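# Four arms lower a slung pipe into a trench

## Task

Using the slings attached to the pipe, ease the pipe down into the trench until its entire length lies on the trench floor. The attempt fails immediately if the pipe travels quickly while in contact with either bank or the trench, for example by being dropped from height or rolled in.

## Robot and tools

ROBOTS. Four identical i2rt Big YAM arms: arm1, arm2, arm3, arm4. Each has six revolute joints, a two-finger gripper and a wrist camera. Two fixed room cameras, cam_high and cam_low, also watch the scene. Reach is about 1.0 m from the joint1 axis. Base feet in the scene frame (m): arm1 (-1.010, -0.478, 0.809), arm2 (-0.307, 0.516, 0.819), arm3 (0.612, -0.542, 0.812), arm4 (1.210, 0.500, 0.782). arm1 and arm3 stand on the -y side facing roughly +y; arm2 and arm4 stand on the +y side facing roughly -y. Each foot faces along its own +x.

FRAME. One shared scene frame: origin on the floor, +z up, metres. "hand" is the point between the finger pads, about 1 cm behind the tips. The fingers point along the hand's +z and open and close along its y. Quaternions are written w first.

MOVE. The move tool takes one optional object per arm (arm1 to arm4) plus optional "cameras". An arm left out gets no new command but may keep pushing toward an earlier target. Each arm's object may have:
- "joints": absolute targets by name, in radians for joint1_rad to joint6_rad and metres for gripper_m. Ranges: joint1_rad -2.879 to 2.879 (spin about the foot, positive counter-clockwise from above); joint2_rad 0 to 3.141 (shoulder, 0 is upper arm pointing back, positive lifts it up and forward); joint3_rad 0 to 3.019 (elbow, 0 is folded); joint4_rad -1.692 to 1.57 (hand pitch, positive tips fingers up); joint5_rad -1.57 to 1.57 (sideways swing, positive to the arm's right); joint6_rad -2.094 to 2.094 (roll, positive clockwise viewed from behind); gripper_m 0 to 0.093 (fingertip gap).
- "target": one list of seven numbers [x, y, z, qw, qx, qy, qz], an absolute hand pose in the scene frame (metres plus unit quaternion), in the same form the "hand" line prints. The hand follows a straight line from its hand_target pose toward it. With "target", "joints" may contain only gripper_m.
- "speed": top speed of that straight path, 0.002 to 0.5 m/s (default 0.25); turning is capped at twice that in rad/s. Only allowed with "target".
All motions in one call start together; all hand paths finish together, paced by the slowest. A path lasts 0.5 to 10 s, one action at most 15 s. Each control step clips the path to within 100 mm and 20 degrees of the measured hand, and hands often finish a centimetre or more off. Paths do not avoid obstacles or other arms, and can overshoot speed near full stretch. Out-of-range values are refused and unknown keys make the call invalid; after a refusal, the remaining move, wait and finished_scene calls of that reply are skipped.

"cameras" lists any of arm1_cam_wrist, arm2_cam_wrist, arm3_cam_wrist, arm4_cam_wrist, cam_high, cam_low, or "all" (default); [] returns no images.

OTHER TOOLS. wait(seconds 0 to 10, cameras) lets the scene run without new commands. zoom_image(camera, region [x0, y0, x1, y1] in pixels, top-left origin, at most 504 by 504) enlarges part of a camera's most recent image; images are 672x504. read_manual(section "licences") only returns licence text. finished_scene(scene) with the current scene's integer number ends the scene for good; the pipe must stay resting in the trench without help.

RESULTS. Each arm reports joint_positions, Joint velocities (rad/s, gripper in m/s; "within noise" means essentially still), joint torques (wrapping at ±28 N m for joints 3 and 4), hand and hand_target poses. A line "move" gives per arm "done" or its worst status. Status words: "off_target" (stopped short, may still push), "time_out" (could not finish; the joints keep a nearby target and push on; send the reported position to relieve), "not_followed" (a safety check withheld the command, shown as "joint command not followed" or "pose unreachable"). on_its_own reports uncommanded behaviour; its "held at" is a target, not a reading. Arms under "as last shown" were not commanded and repeat old values. The "pictures" line orders the images; frames may lag the state slightly.

GRIPPER. Closed on nothing it reads 0.000 to 0.003. Gripping a hard item it reads up to 0.005 under the item's width. Commanding about 0.005 below the touch reading gives full force (about 50 to 64 N per pad). Open well above the reading to release.

AVOID. Dropping or rolling the pipe onto the banks or trench; let it descend slowly and evenly with all slings supported, and never let go of it while it moves. Nothing may leave the work area or hit the floor. Do not let arms press or collide; closing a gripper on another arm's fingers counts as a press, and the clearance check can react too late. Arms keep pushing after contact, and long holding, stretching or pushing heats motors: a MOTOR HOT line appears near 85 °C, and at 100 °C the arm goes limp for 30 to 60 s or more (OVER-TEMPERATURE FAULT, keys read "limit_stop_at_motor_heat"; resend targets afterward). The simulation keeps running while replies are written, holding the last command. Occasional brief pushes may disturb loose objects.

Each tool is called after ">>>" in YAML: its name, and indented under it one key for each argument.

## Session

>>> move:

Scene clock: 0.00 s.
Joint torques (N m): no reading
Heat: arm1: hottest joint2_rad 29 °C; arm2: hottest gripper 29 °C; arm3: hottest joint2_rad 29 °C; arm4: hottest joint5_rad 29 °C.
Joint velocities: within noise
arm1.joint_positions: joint1_rad=+0.463 joint2_rad=+0.644 joint3_rad=+1.433 joint4_rad=-1.528 joint5_rad=-0.151 joint6_rad=+0.131 gripper_m=+0.09396
arm1.joint_status: not commanded
arm1.hand: x=-1.1007 y=-0.2799 z=+1.3245 quat_wxyz=(-0.162, +0.716, -0.571, -0.367) (m; scene frame)
arm1.hand_target: x=-1.1003 y=-0.2818 z=+1.3343 quat_wxyz=(-0.169, +0.713, -0.567, -0.376) (m; scene frame)
arm1.hand_status: not commanded
arm2.joint_positions: joint1_rad=+0.344 joint2_rad=+0.519 joint3_rad=+1.379 joint4_rad=-1.320 joint5_rad=+0.063 joint6_rad=+0.187 gripper_m=+0.09396
arm2.joint_status: not commanded
arm2.hand: x=-0.2620 y=+0.3341 z=+1.3801 quat_wxyz=(-0.439, -0.579, -0.615, +0.304) (m; scene frame)
arm2.hand_target: x=-0.2629 y=+0.3373 z=+1.3911 quat_wxyz=(-0.449, -0.575, -0.610, +0.310) (m; scene frame)
arm2.hand_status: not commanded
arm3.joint_positions: joint1_rad=-0.192 joint2_rad=+0.525 joint3_rad=+1.406 joint4_rad=-1.298 joint5_rad=-0.073 joint6_rad=+0.119 gripper_m=+0.09396
arm3.joint_status: not commanded
arm3.hand: x=+0.6033 y=-0.3522 z=+1.3879 quat_wxyz=(-0.348, +0.562, -0.618, -0.425) (m; scene frame)
arm3.hand_target: x=+0.6032 y=-0.3558 z=+1.3978 quat_wxyz=(-0.355, +0.558, -0.613, -0.433) (m; scene frame)
arm3.hand_status: not commanded
arm4.joint_positions: joint1_rad=-0.380 joint2_rad=+0.466 joint3_rad=+1.426 joint4_rad=-1.395 joint5_rad=+0.164 joint6_rad=+0.191 gripper_m=+0.09396
arm4.joint_status: not commanded
arm4.hand: x=+1.1323 y=+0.3633 z=+1.3533 quat_wxyz=(-0.305, -0.747, -0.388, +0.446) (m; scene frame)
arm4.hand_target: x=+1.1330 y=+0.3657 z=+1.3639 quat_wxyz=(-0.312, -0.741, -0.383, +0.454) (m; scene frame)
arm4.hand_status: not commanded
pictures: arm1_cam_wrist, arm2_cam_wrist, arm3_cam_wrist, arm4_cam_wrist, cam_high, cam_low

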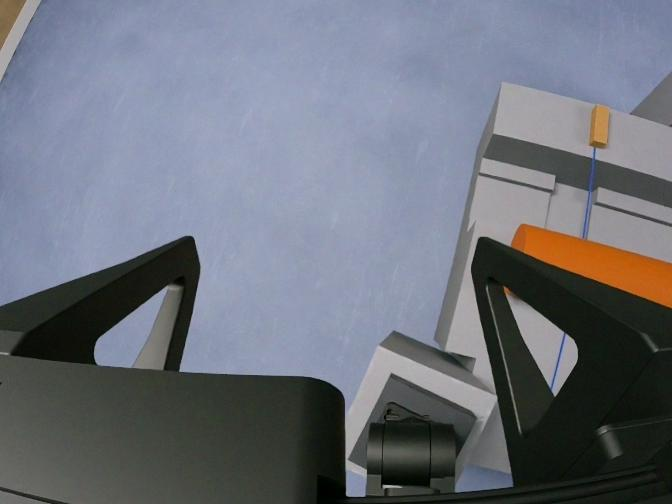

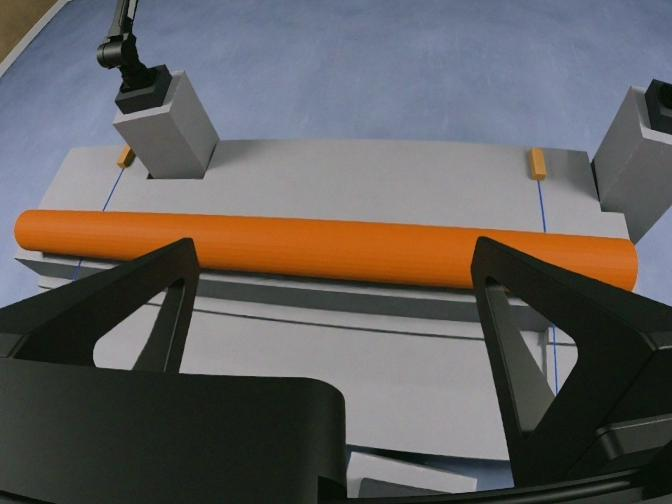

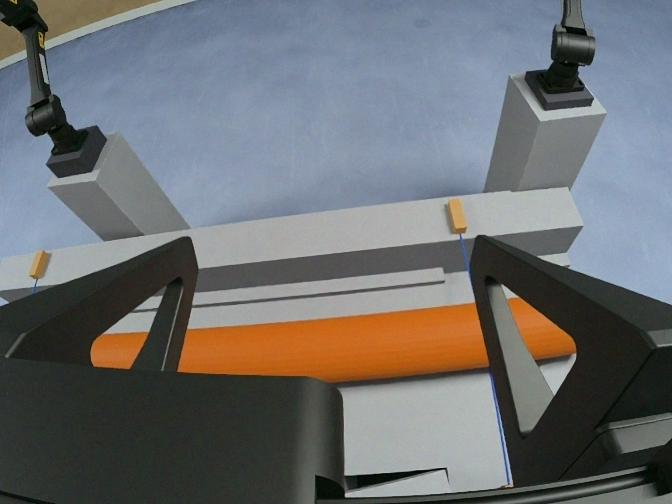

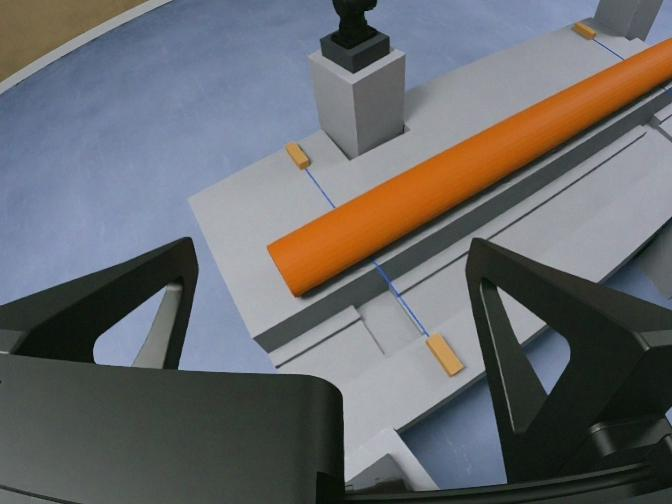

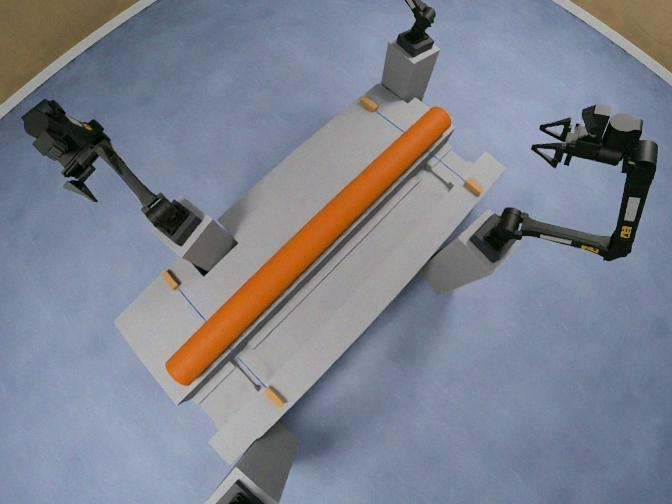

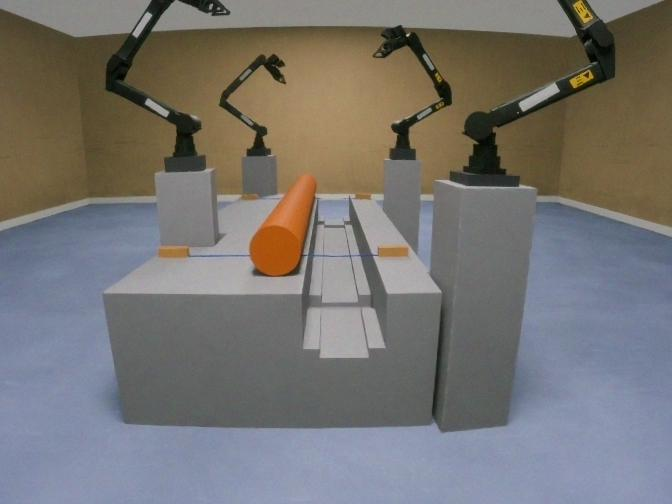

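>>> zoom_image:
  camera: "cam_low"
  region: [90, 160, 450, 430]

>>> zoom_image:
  camera: "cam_high"
  region: [100, 60, 520, 460]

>>> zoom_image:
  camera: "arm4_cam_wrist"
  region: [180, 100, 500, 400]

Scaled by 1.400.

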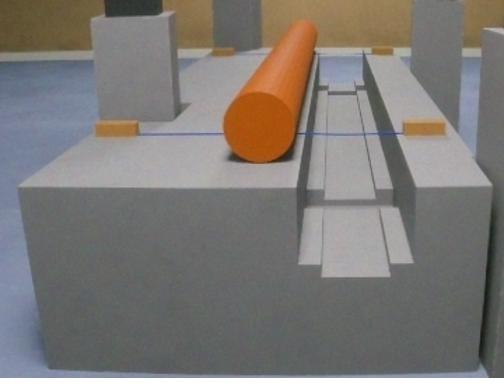

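Scaled by 1.200.

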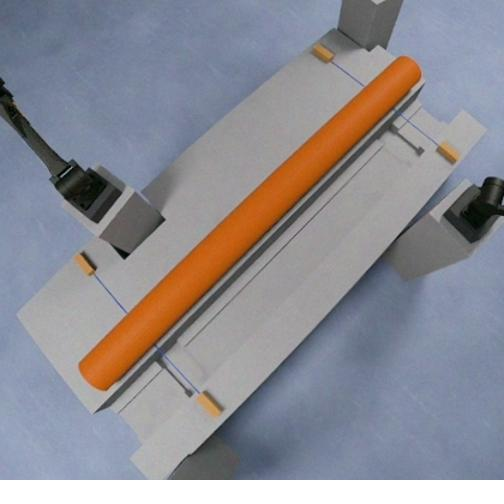

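Scaled by 1.575 from the camera's 672x504 image, which has a finer 960x720 frame.

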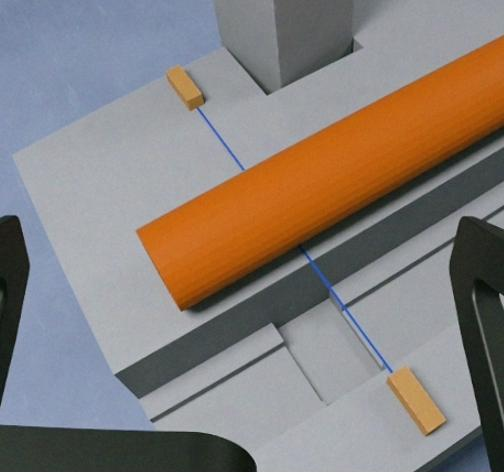

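>>> move:
  arm1: {"joints": {"joint1_rad": -1.525, "joint2_rad": 1.607, "joint3_rad": 0.627, "joint4_rad": -0.59, "joint5_rad": 0, "joint6_rad": -1.703}}
  arm2: {"joints": {"joint1_rad": -0.977, "joint2_rad": 1.871, "joint3_rad": 0.998, "joint4_rad": -0.698, "joint5_rad": 0, "joint6_rad": -1.038}}
  arm3: {"joints": {"joint1_rad": -1.637, "joint2_rad": 1.456, "joint3_rad": 0.436, "joint4_rad": -0.551, "joint5_rad": 0, "joint6_rad": -1.471}}
  arm4: {"joints": {"joint1_rad": -1.08, "joint2_rad": 1.712, "joint3_rad": 0.888, "joint4_rad": -0.747, "joint5_rad": 0, "joint6_rad": -1.014}}

Scene clock: 124.27 s.
Joint torques (N m): arm1=[0.26 -8.94 4.85 0.94 -0.15 -0.09] | arm2=[-0.56 -16.38 6.94 -0.08 -0.23 0.04] | arm3=[1.03 -7.71 4.59 0.43 -0.35 -0.07] | arm4=[0.67 -13.39 6.02 0.59 -0.01 0]
Heat: arm1: hottest joint3_rad 35 °C; arm2: hottest joint3_rad 38 °C; arm3: hottest joint3_rad 30 °C; arm4: hottest joint3_rad 33 °C.
move: arm1 done; arm2 done; arm3 done; arm4 done
Joint velocities: within noise
arm1.joint_positions: joint1_rad=-1.525 joint2_rad=+1.591 joint3_rad=+0.632 joint4_rad=-0.600 joint5_rad=+0.001 joint6_rad=-1.694 gripper_m=+0.09398
arm1.joint_status: all done
arm1.hand: x=-0.6932 y=-0.5216 z=+0.7627 quat_wxyz=(-0.004, +0.704, -0.710, +0.013) (m; scene frame)
arm1.hand_target: x=-0.6961 y=-0.5208 z=+0.7570 quat_wxyz=(-0.002, +0.707, -0.707, +0.008) (m; scene frame)
arm1.hand_status: not commanded
arm2.joint_positions: joint1_rad=-0.978 joint2_rad=+1.880 joint3_rad=+0.996 joint4_rad=-0.708 joint5_rad=+0.002 joint6_rad=-1.031 gripper_m=+0.09397
arm2.joint_status: all done
arm2.hand: x=-0.6856 y=+0.2930 z=+0.7535 quat_wxyz=(-0.007, -0.710, -0.704, -0.004) (m; scene frame)
arm2.hand_target: x=-0.6899 y=+0.2900 z=+0.7576 quat_wxyz=(-0.005, -0.707, -0.707, +0.007) (m; scene frame)
arm2.hand_status: not commanded
arm3.joint_positions: joint1_rad=-1.635 joint2_rad=+1.448 joint3_rad=+0.432 joint4_rad=-0.561 joint5_rad=+0.003 joint6_rad=-1.464 gripper_m=+0.09397
arm3.joint_status: all done
arm3.hand: x=+0.8532 y=-0.5183 z=+0.7569 quat_wxyz=(-0.001, +0.705, -0.709, -0.003) (m; scene frame)
arm3.hand_target: x=+0.8569 y=-0.5180 z=+0.7561 quat_wxyz=(-0.005, +0.707, -0.707, -0.002) (m; scene frame)
arm3.hand_status: not commanded
arm4.joint_positions: joint1_rad=-1.086 joint2_rad=+1.723 joint3_rad=+0.878 joint4_rad=-0.760 joint5_rad=+0.000 joint6_rad=-1.001 gripper_m=+0.09397
arm4.joint_status: all done
arm4.hand: x=+0.8760 y=+0.2952 z=+0.7442 quat_wxyz=(-0.006, -0.714, -0.700, -0.017) (m; scene frame)
arm4.hand_target: x=+0.8685 y=+0.2879 z=+0.7506 quat_wxyz=(-0.003, -0.707, -0.707, -0.001) (m; scene frame)
arm4.hand_status: not commanded
pictures: arm1_cam_wrist, arm2_cam_wrist, arm3_cam_wrist, arm4_cam_wrist, cam_high, cam_low

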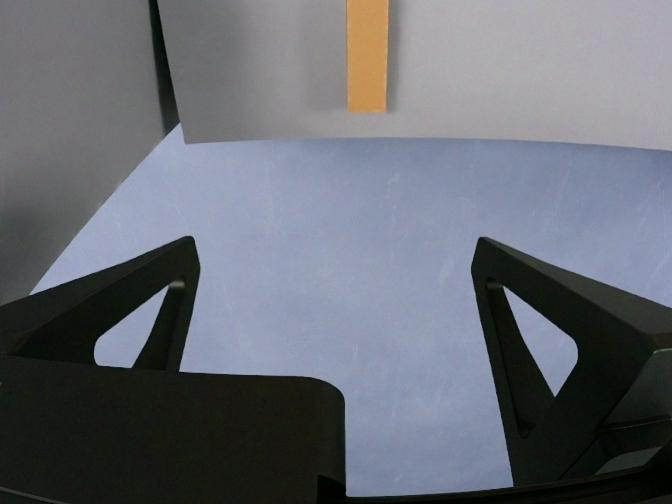

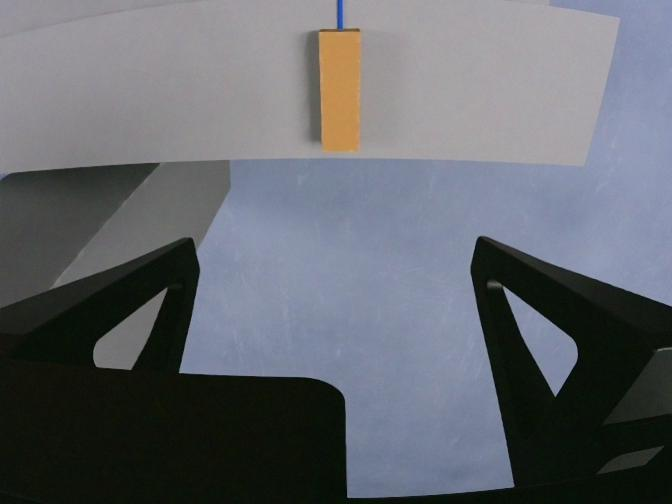

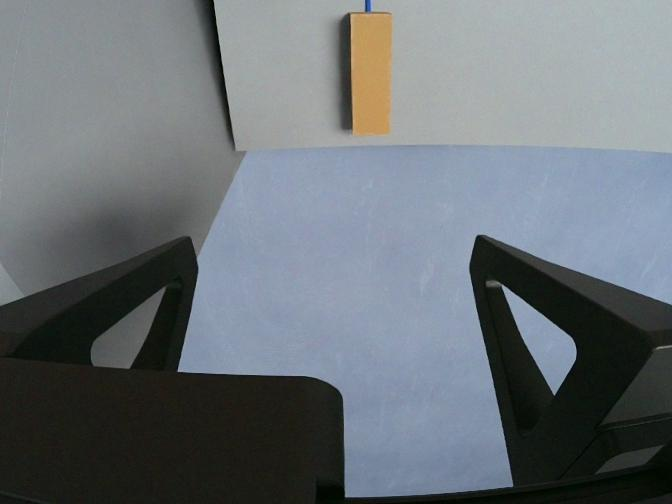

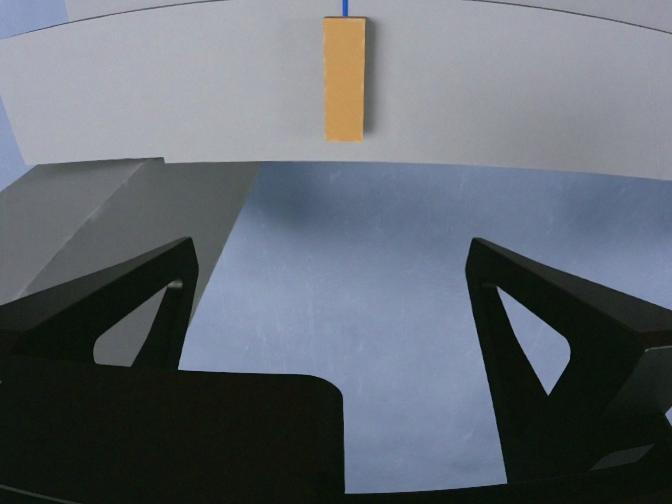

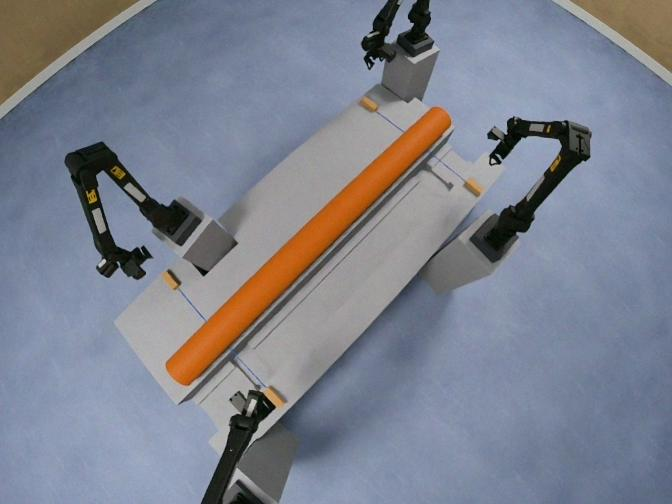

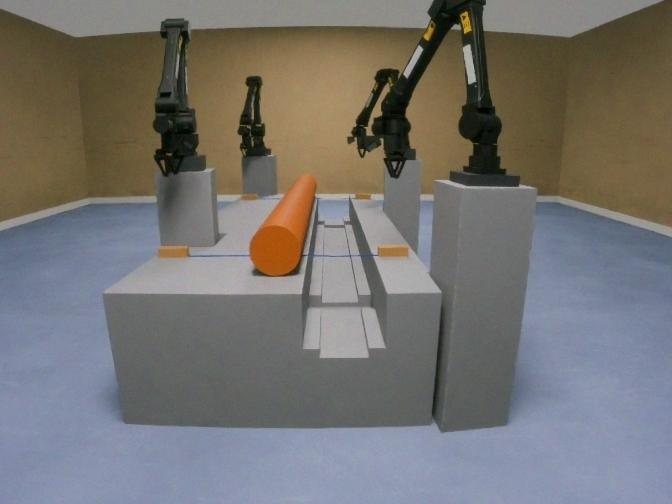

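>>> move:
  arm1: {"target": [-0.658, -0.475, 0.60, 0, 0.7071, -0.7071, 0]}
  arm2: {"target": [-0.688, 0.278, 0.60, 0, 0.7071, 0.7071, 0]}
  arm3: {"target": [0.882, -0.49, 0.60, 0, 0.7071, -0.7071, 0]}
  arm4: {"target": [0.875, 0.272, 0.60, 0, 0.7071, 0.7071, 0]}

Scene clock: 145.13 s.
Joint torques (N m): arm1=[0.26 -13.98 2.39 1.07 -0.16 0.1] | arm2=[0.44 -18.37 5.64 -0.03 -0.08 0.19] | arm3=[1.67 -14.1 0.05 0.36 -0.09 0.1] | arm4=[0.91 -15.91 4.04 0.57 0.11 0.31]
Heat: arm1: hottest joint3_rad 34 °C; arm2: hottest joint3_rad 36 °C; arm3: hottest joint3_rad 30 °C; arm4: hottest joint3_rad 33 °C.
move: arm1 done; arm2 off_target; arm3 done; arm4 off_target
Joint velocities: within noise
arm1.joint_positions: joint1_rad=-1.386 joint2_rad=+2.144 joint3_rad=+0.748 joint4_rad=-0.197 joint5_rad=-0.008 joint6_rad=-1.569 gripper_m=+0.09398
arm1.joint_status: not commanded
arm1.hand: x=-0.6625 y=-0.4769 z=+0.6034 quat_wxyz=(+0.004, +0.709, -0.705, -0.003) (m; scene frame)
arm1.hand_target: x=-0.6581 y=-0.4750 z=+0.6001 quat_wxyz=(+0.000, +0.707, -0.707, +0.000) (m; scene frame)
arm1.hand_status: done (0.006 m and 0.6 deg from the pose sent, 0.173 m and 1.7 deg at the start)
arm2.joint_positions: joint1_rad=-0.965 joint2_rad=+2.268 joint3_rad=+1.027 joint4_rad=-0.383 joint5_rad=+0.011 joint6_rad=-1.020 gripper_m=+0.09397
arm2.joint_status: not commanded
arm2.hand: x=-0.6741 y=+0.2927 z=+0.5940 quat_wxyz=(-0.006, -0.709, -0.705, -0.021) (m; scene frame)
arm2.hand_target: x=-0.6877 y=+0.2780 z=+0.6005 quat_wxyz=(+0.000, -0.707, -0.707, +0.000) (m; scene frame)
arm2.hand_status: off_target (0.021 m and 2.5 deg from the pose sent, 0.154 m and 1.0 deg at the start)
arm3.joint_positions: joint1_rad=-1.551 joint2_rad=+2.136 joint3_rad=+0.546 joint4_rad=+0.001 joint5_rad=+0.006 joint6_rad=-1.386 gripper_m=+0.09397
arm3.joint_status: not commanded
arm3.hand: x=+0.8784 y=-0.4921 z=+0.5993 quat_wxyz=(+0.005, +0.707, -0.707, -0.005) (m; scene frame)
arm3.hand_target: x=+0.8820 y=-0.4900 z=+0.6001 quat_wxyz=(+0.000, +0.707, -0.707, +0.000) (m; scene frame)
arm3.hand_status: done (0.004 m and 0.8 deg from the pose sent, 0.162 m and 0.5 deg at the start)
arm4.joint_positions: joint1_rad=-1.047 joint2_rad=+2.114 joint3_rad=+0.866 joint4_rad=-0.366 joint5_rad=+0.002 joint6_rad=-0.986 gripper_m=+0.09397
arm4.joint_status: not commanded
arm4.hand: x=+0.8893 y=+0.2851 z=+0.5926 quat_wxyz=(-0.006, -0.705, -0.709, -0.022) (m; scene frame)
arm4.hand_target: x=+0.8753 y=+0.2721 z=+0.6003 quat_wxyz=(+0.000, -0.707, -0.707, +0.000) (m; scene frame)
arm4.hand_status: off_target (0.021 m and 2.6 deg from the pose sent, 0.146 m and 2.3 deg at the start)
pictures: arm1_cam_wrist, arm2_cam_wrist, arm3_cam_wrist, arm4_cam_wrist, cam_high, cam_low

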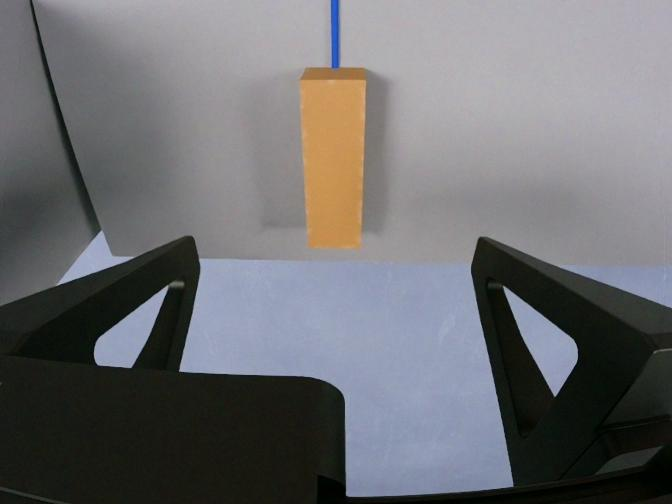

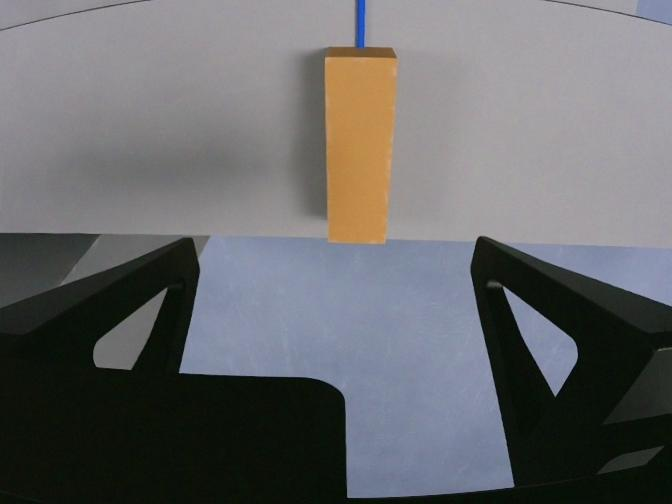

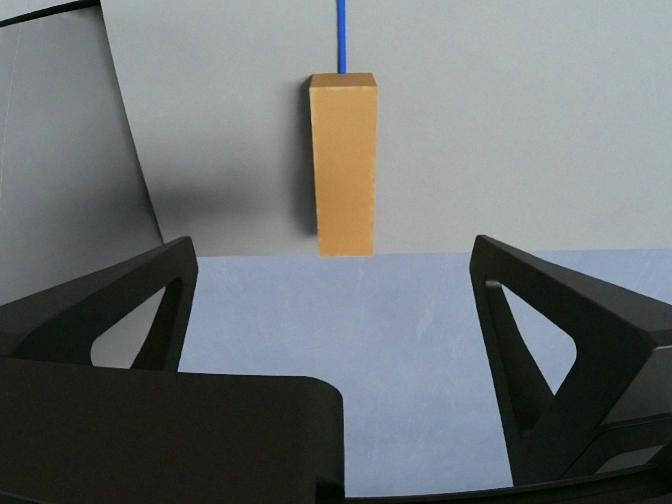

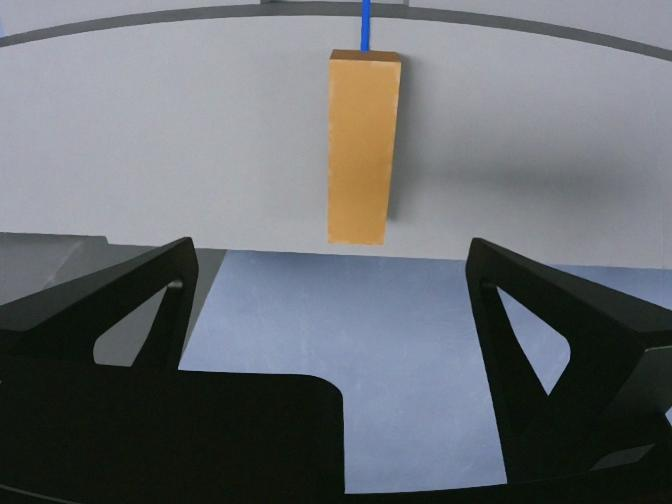

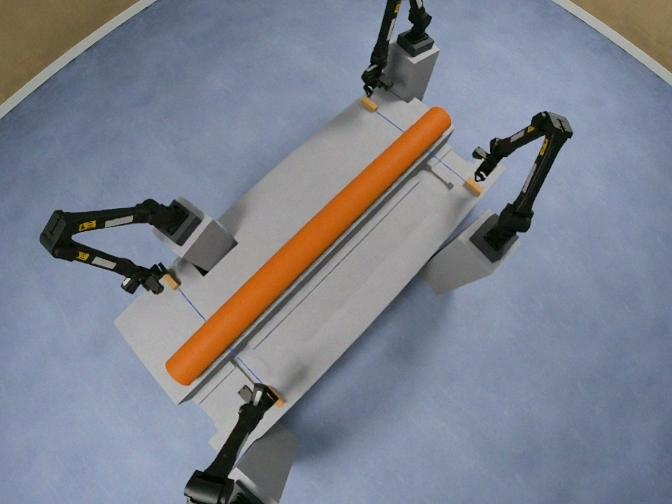

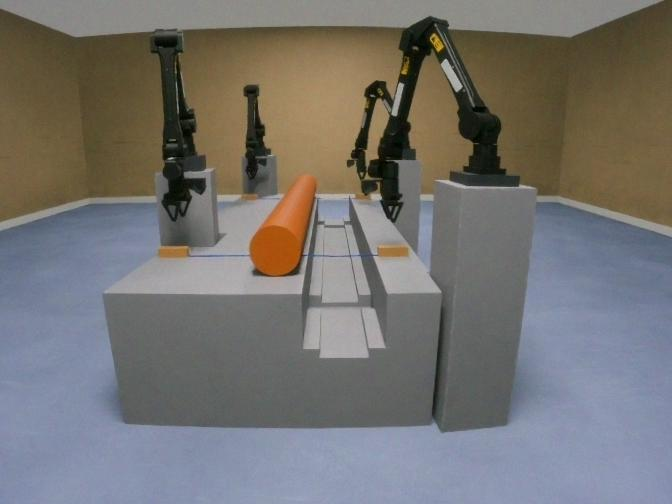

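>>> move:
  arm1: {"target": [-0.659, -0.474, 0.497, 0, 0.7071, -0.7071, 0], "speed": 0.15}
  arm2: {"target": [-0.699, 0.269, 0.506, 0, 0.7071, 0.7071, 0], "speed": 0.15}
  arm3: {"target": [0.886, -0.496, 0.50, 0, 0.7071, -0.7071, 0], "speed": 0.15}
  arm4: {"target": [0.864, 0.262, 0.506, 0, 0.7071, 0.7071, 0], "speed": 0.15}

Scene clock: 166.37 s.
Joint torques (N m): arm1=[0.73 -14.8 0.46 0.95 -0.16 0.09] | arm2=[0.56 -18.78 4.33 0.02 -0.08 0.2] | arm3=[0.56 -15.44 -1.4 0.43 -0.1 -0.06] | arm4=[1.08 -16.44 2.76 0.66 0.1 0.31]
Heat: arm1: hottest joint3_rad 32 °C; arm2: hottest joint3_rad 34 °C; arm3: hottest joint2_rad 29 °C; arm4: hottest joint3_rad 32 °C.
move: arm1 done; arm2 off_target; arm3 done; arm4 off_target
Joint velocities: within noise
arm1.joint_positions: joint1_rad=-1.385 joint2_rad=+2.458 joint3_rad=+0.871 joint4_rad=+0.003 joint5_rad=-0.008 joint6_rad=-1.563 gripper_m=+0.09398
arm1.joint_status: not commanded
arm1.hand: x=-0.6573 y=-0.4775 z=+0.5029 quat_wxyz=(+0.000, +0.707, -0.707, +0.001) (m; scene frame)
arm1.hand_target: x=-0.6590 y=-0.4741 z=+0.4972 quat_wxyz=(+0.000, +0.707, -0.707, +0.000) (m; scene frame)
arm1.hand_status: done (0.007 m and 0.1 deg from the pose sent, 0.106 m and 0.6 deg at the start)
arm2.joint_positions: joint1_rad=-0.965 joint2_rad=+2.513 joint3_rad=+1.174 joint4_rad=-0.274 joint5_rad=+0.012 joint6_rad=-1.019 gripper_m=+0.09397
arm2.joint_status: not commanded
arm2.hand: x=-0.6896 y=+0.2819 z=+0.5050 quat_wxyz=(-0.005, -0.709, -0.705, -0.015) (m; scene frame)
arm2.hand_target: x=-0.6986 y=+0.2691 z=+0.5063 quat_wxyz=(+0.000, -0.707, -0.707, +0.000) (m; scene frame)
arm2.hand_status: off_target (0.016 m and 1.9 deg from the pose sent, 0.094 m and 2.5 deg at the start)
arm3.joint_positions: joint1_rad=-1.562 joint2_rad=+2.489 joint3_rad=+0.692 joint4_rad=+0.216 joint5_rad=+0.006 joint6_rad=-1.398 gripper_m=+0.09397
arm3.joint_status: not commanded
arm3.hand: x=+0.8846 y=-0.4932 z=+0.5015 quat_wxyz=(+0.002, +0.708, -0.707, -0.003) (m; scene frame)
arm3.hand_target: x=+0.8861 y=-0.4959 z=+0.5000 quat_wxyz=(+0.000, +0.707, -0.707, +0.000) (m; scene frame)
arm3.hand_status: done (0.003 m and 0.4 deg from the pose sent, 0.100 m and 0.8 deg at the start)
arm4.joint_positions: joint1_rad=-1.045 joint2_rad=+2.377 joint3_rad=+0.992 joint4_rad=-0.217 joint5_rad=+0.002 joint6_rad=-0.982 gripper_m=+0.09397
arm4.joint_status: not commanded
arm4.hand: x=+0.8744 y=+0.2737 z=+0.5036 quat_wxyz=(-0.005, -0.706, -0.708, -0.016) (m; scene frame)
arm4.hand_target: x=+0.8641 y=+0.2621 z=+0.5063 quat_wxyz=(+0.000, -0.707, -0.707, +0.000) (m; scene frame)
arm4.hand_status: off_target (0.016 m and 1.9 deg from the pose sent, 0.093 m and 2.6 deg at the start)
pictures: arm1_cam_wrist, arm2_cam_wrist, arm3_cam_wrist, arm4_cam_wrist, cam_high, cam_low

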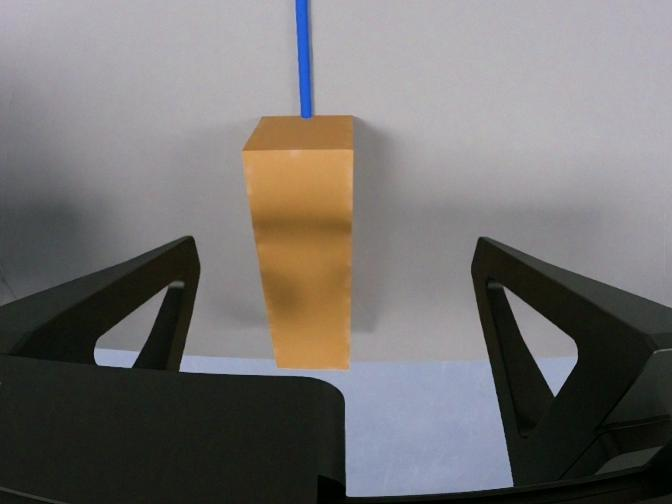

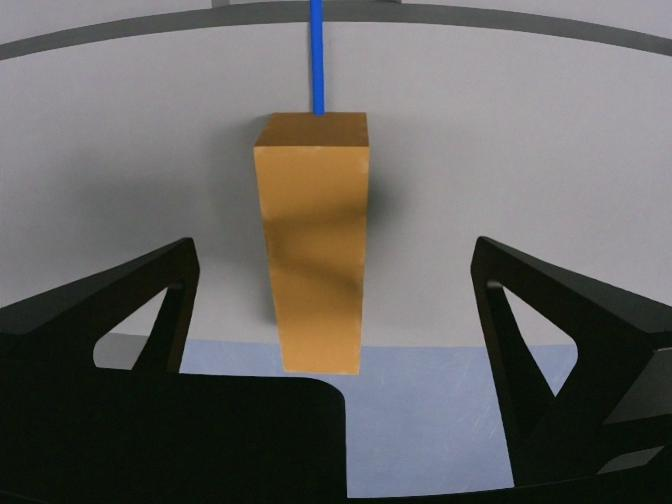

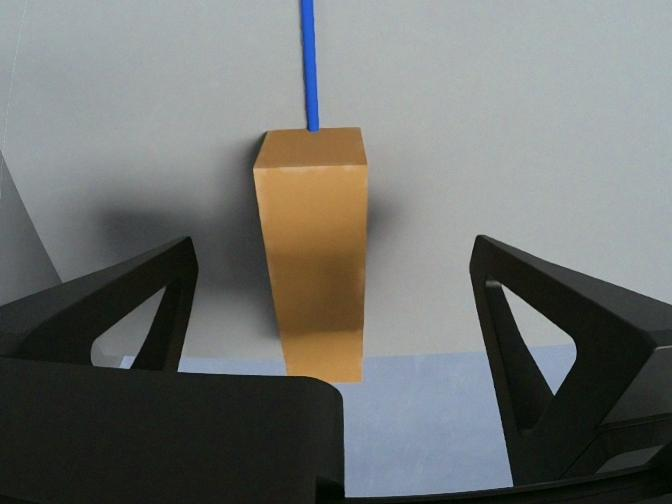

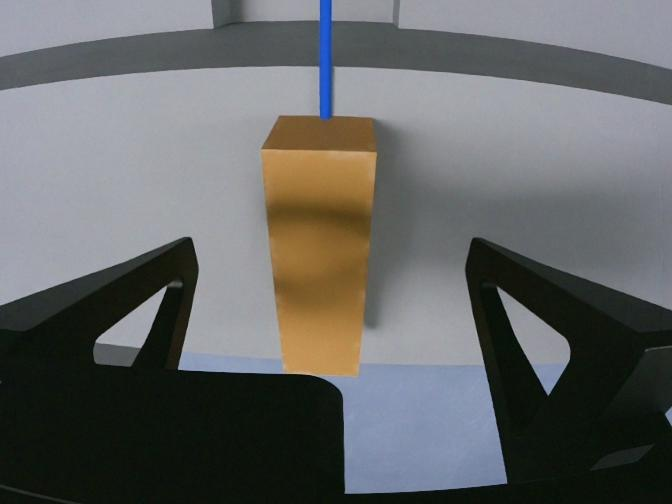

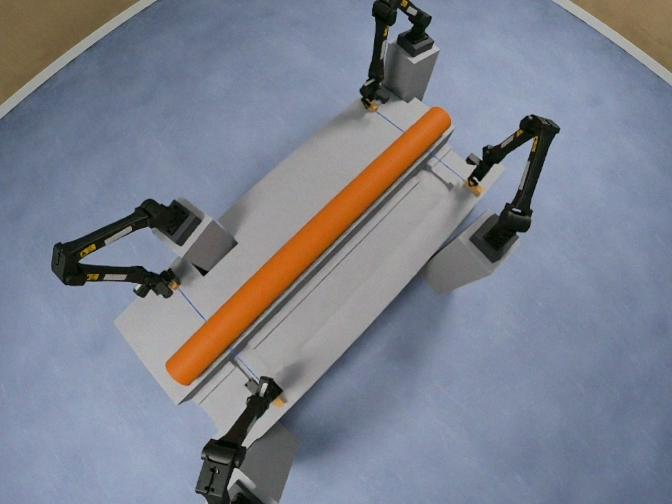

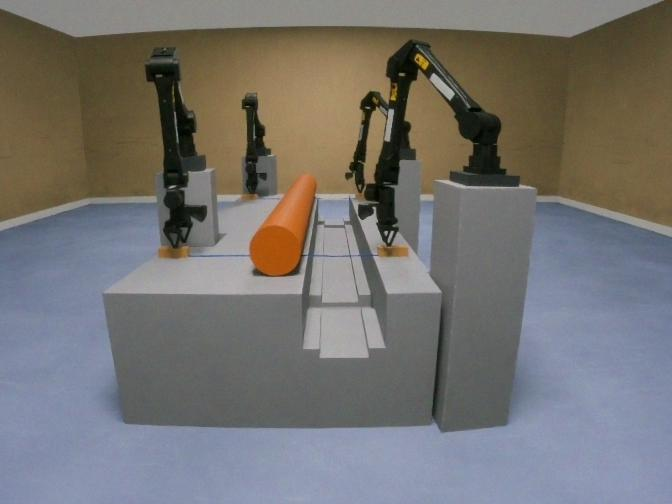

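>>> move:
  arm1: {"target": [-0.668, -0.474, 0.472, 0, 0.7071, -0.7071, 0], "speed": 0.1}
  arm2: {"target": [-0.693, 0.270, 0.478, 0, 0.7071, 0.7071, 0], "speed": 0.1}
  arm3: {"target": [0.880, -0.498, 0.475, 0, 0.7071, -0.7071, 0], "speed": 0.1}
  arm4: {"target": [0.868, 0.262, 0.479, 0, 0.7071, 0.7071, 0], "speed": 0.1}

Scene clock: 176.10 s.
Joint torques (N m): arm1=[0.85 -14.39 0.05 1.06 -0.16 0.08] | arm2=[0.67 -18.67 3.93 0.06 -0.09 0.21] | arm3=[0.56 -15.03 -1.7 0.44 -0.1 -0.06] | arm4=[1.03 -16.26 2.48 0.64 0.11 0.3]
Heat: arm1: hottest joint2_rad 31 °C; arm2: hottest joint2_rad 33 °C; arm3: hottest joint2_rad 30 °C; arm4: hottest joint3_rad 31 °C.
move: arm1 done; arm2 off_target; arm3 done; arm4 off_target
Joint velocities: within noise
arm1.joint_positions: joint1_rad=-1.384 joint2_rad=+2.528 joint3_rad=+0.886 joint4_rad=+0.060 joint5_rad=-0.008 joint6_rad=-1.562 gripper_m=+0.09398
arm1.joint_status: not commanded
arm1.hand: x=-0.6650 y=-0.4774 z=+0.4797 quat_wxyz=(-0.001, +0.707, -0.707, +0.001) (m; scene frame)
arm1.hand_target: x=-0.6683 y=-0.4741 z=+0.4722 quat_wxyz=(+0.000, +0.707, -0.707, +0.000) (m; scene frame)
arm1.hand_status: done (0.009 m and 0.2 deg from the pose sent, 0.033 m and 0.1 deg at the start)
arm2.joint_positions: joint1_rad=-0.961 joint2_rad=+2.578 joint3_rad=+1.200 joint4_rad=-0.230 joint5_rad=+0.012 joint6_rad=-1.015 gripper_m=+0.09397
arm2.joint_status: not commanded
arm2.hand: x=-0.6859 y=+0.2820 z=+0.4787 quat_wxyz=(-0.004, -0.710, -0.704, -0.013) (m; scene frame)
arm2.hand_target: x=-0.6928 y=+0.2700 z=+0.4783 quat_wxyz=(+0.000, -0.707, -0.707, +0.000) (m; scene frame)
arm2.hand_status: off_target (0.014 m and 1.6 deg from the pose sent, 0.030 m and 1.8 deg at the start)
arm3.joint_positions: joint1_rad=-1.566 joint2_rad=+2.571 joint3_rad=+0.722 joint4_rad=+0.270 joint5_rad=+0.007 joint6_rad=-1.403 gripper_m=+0.09397
arm3.joint_status: not commanded
arm3.hand: x=+0.8799 y=-0.4951 z=+0.4779 quat_wxyz=(+0.001, +0.708, -0.706, -0.002) (m; scene frame)
arm3.hand_target: x=+0.8801 y=-0.4980 z=+0.4751 quat_wxyz=(+0.000, +0.707, -0.707, +0.000) (m; scene frame)
arm3.hand_status: done (0.004 m and 0.2 deg from the pose sent, 0.027 m and 0.4 deg at the start)
arm4.joint_positions: joint1_rad=-1.039 joint2_rad=+2.447 joint3_rad=+1.017 joint4_rad=-0.170 joint5_rad=+0.002 joint6_rad=-0.977 gripper_m=+0.09397
arm4.joint_status: not commanded
arm4.hand: x=+0.8776 y=+0.2730 z=+0.4779 quat_wxyz=(-0.004, -0.706, -0.708, -0.015) (m; scene frame)
arm4.hand_target: x=+0.8681 y=+0.2620 z=+0.4793 quat_wxyz=(+0.000, -0.707, -0.707, +0.000) (m; scene frame)
arm4.hand_status: off_target (0.015 m and 1.8 deg from the pose sent, 0.028 m and 1.9 deg at the start)
pictures: arm1_cam_wrist, arm2_cam_wrist, arm3_cam_wrist, arm4_cam_wrist, cam_high, cam_low

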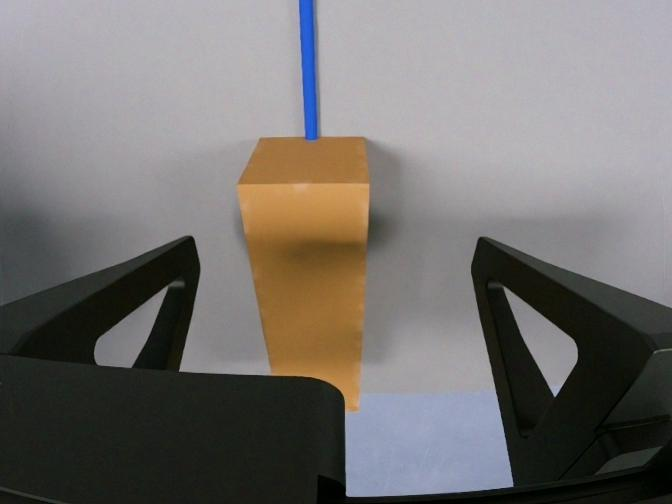

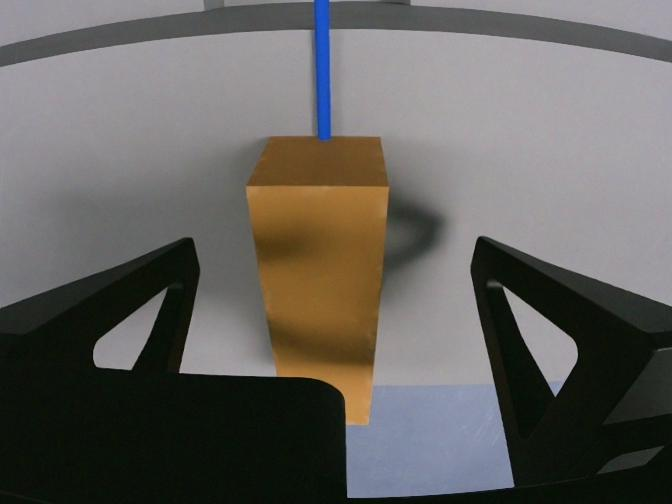

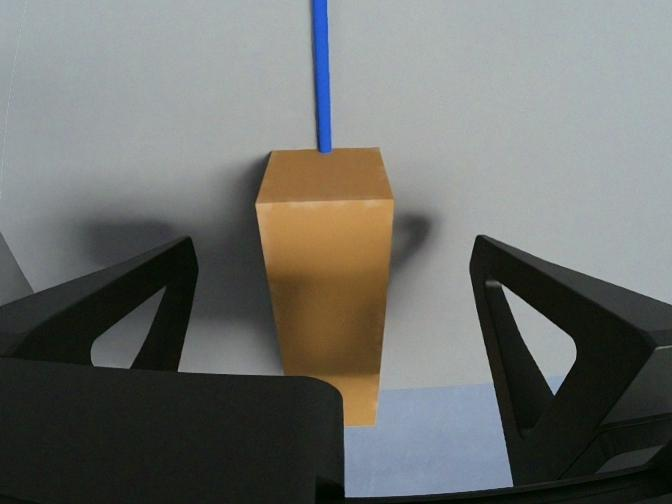

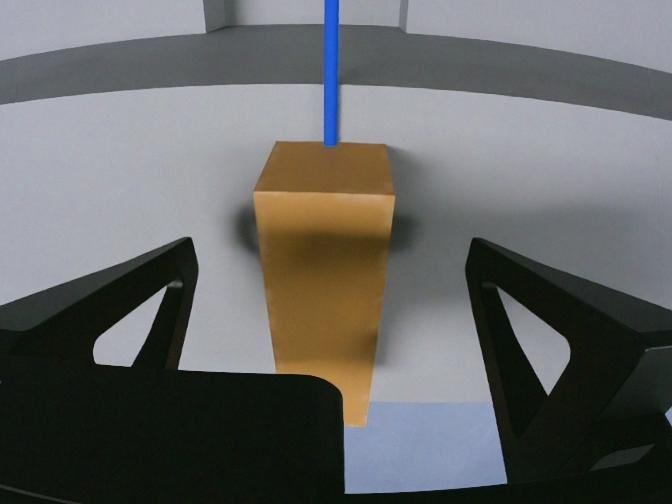

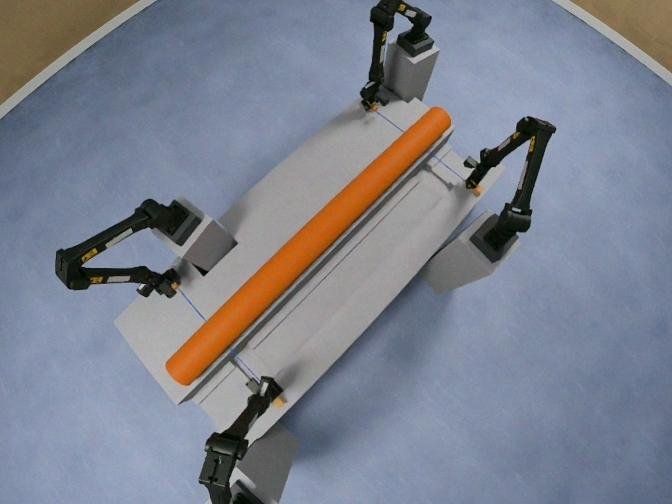

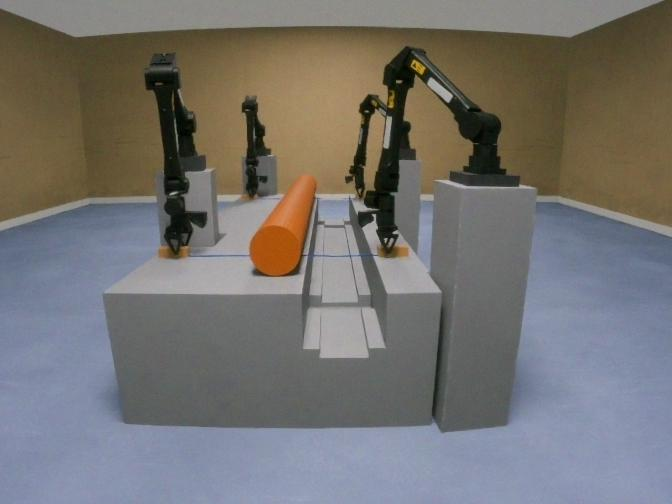

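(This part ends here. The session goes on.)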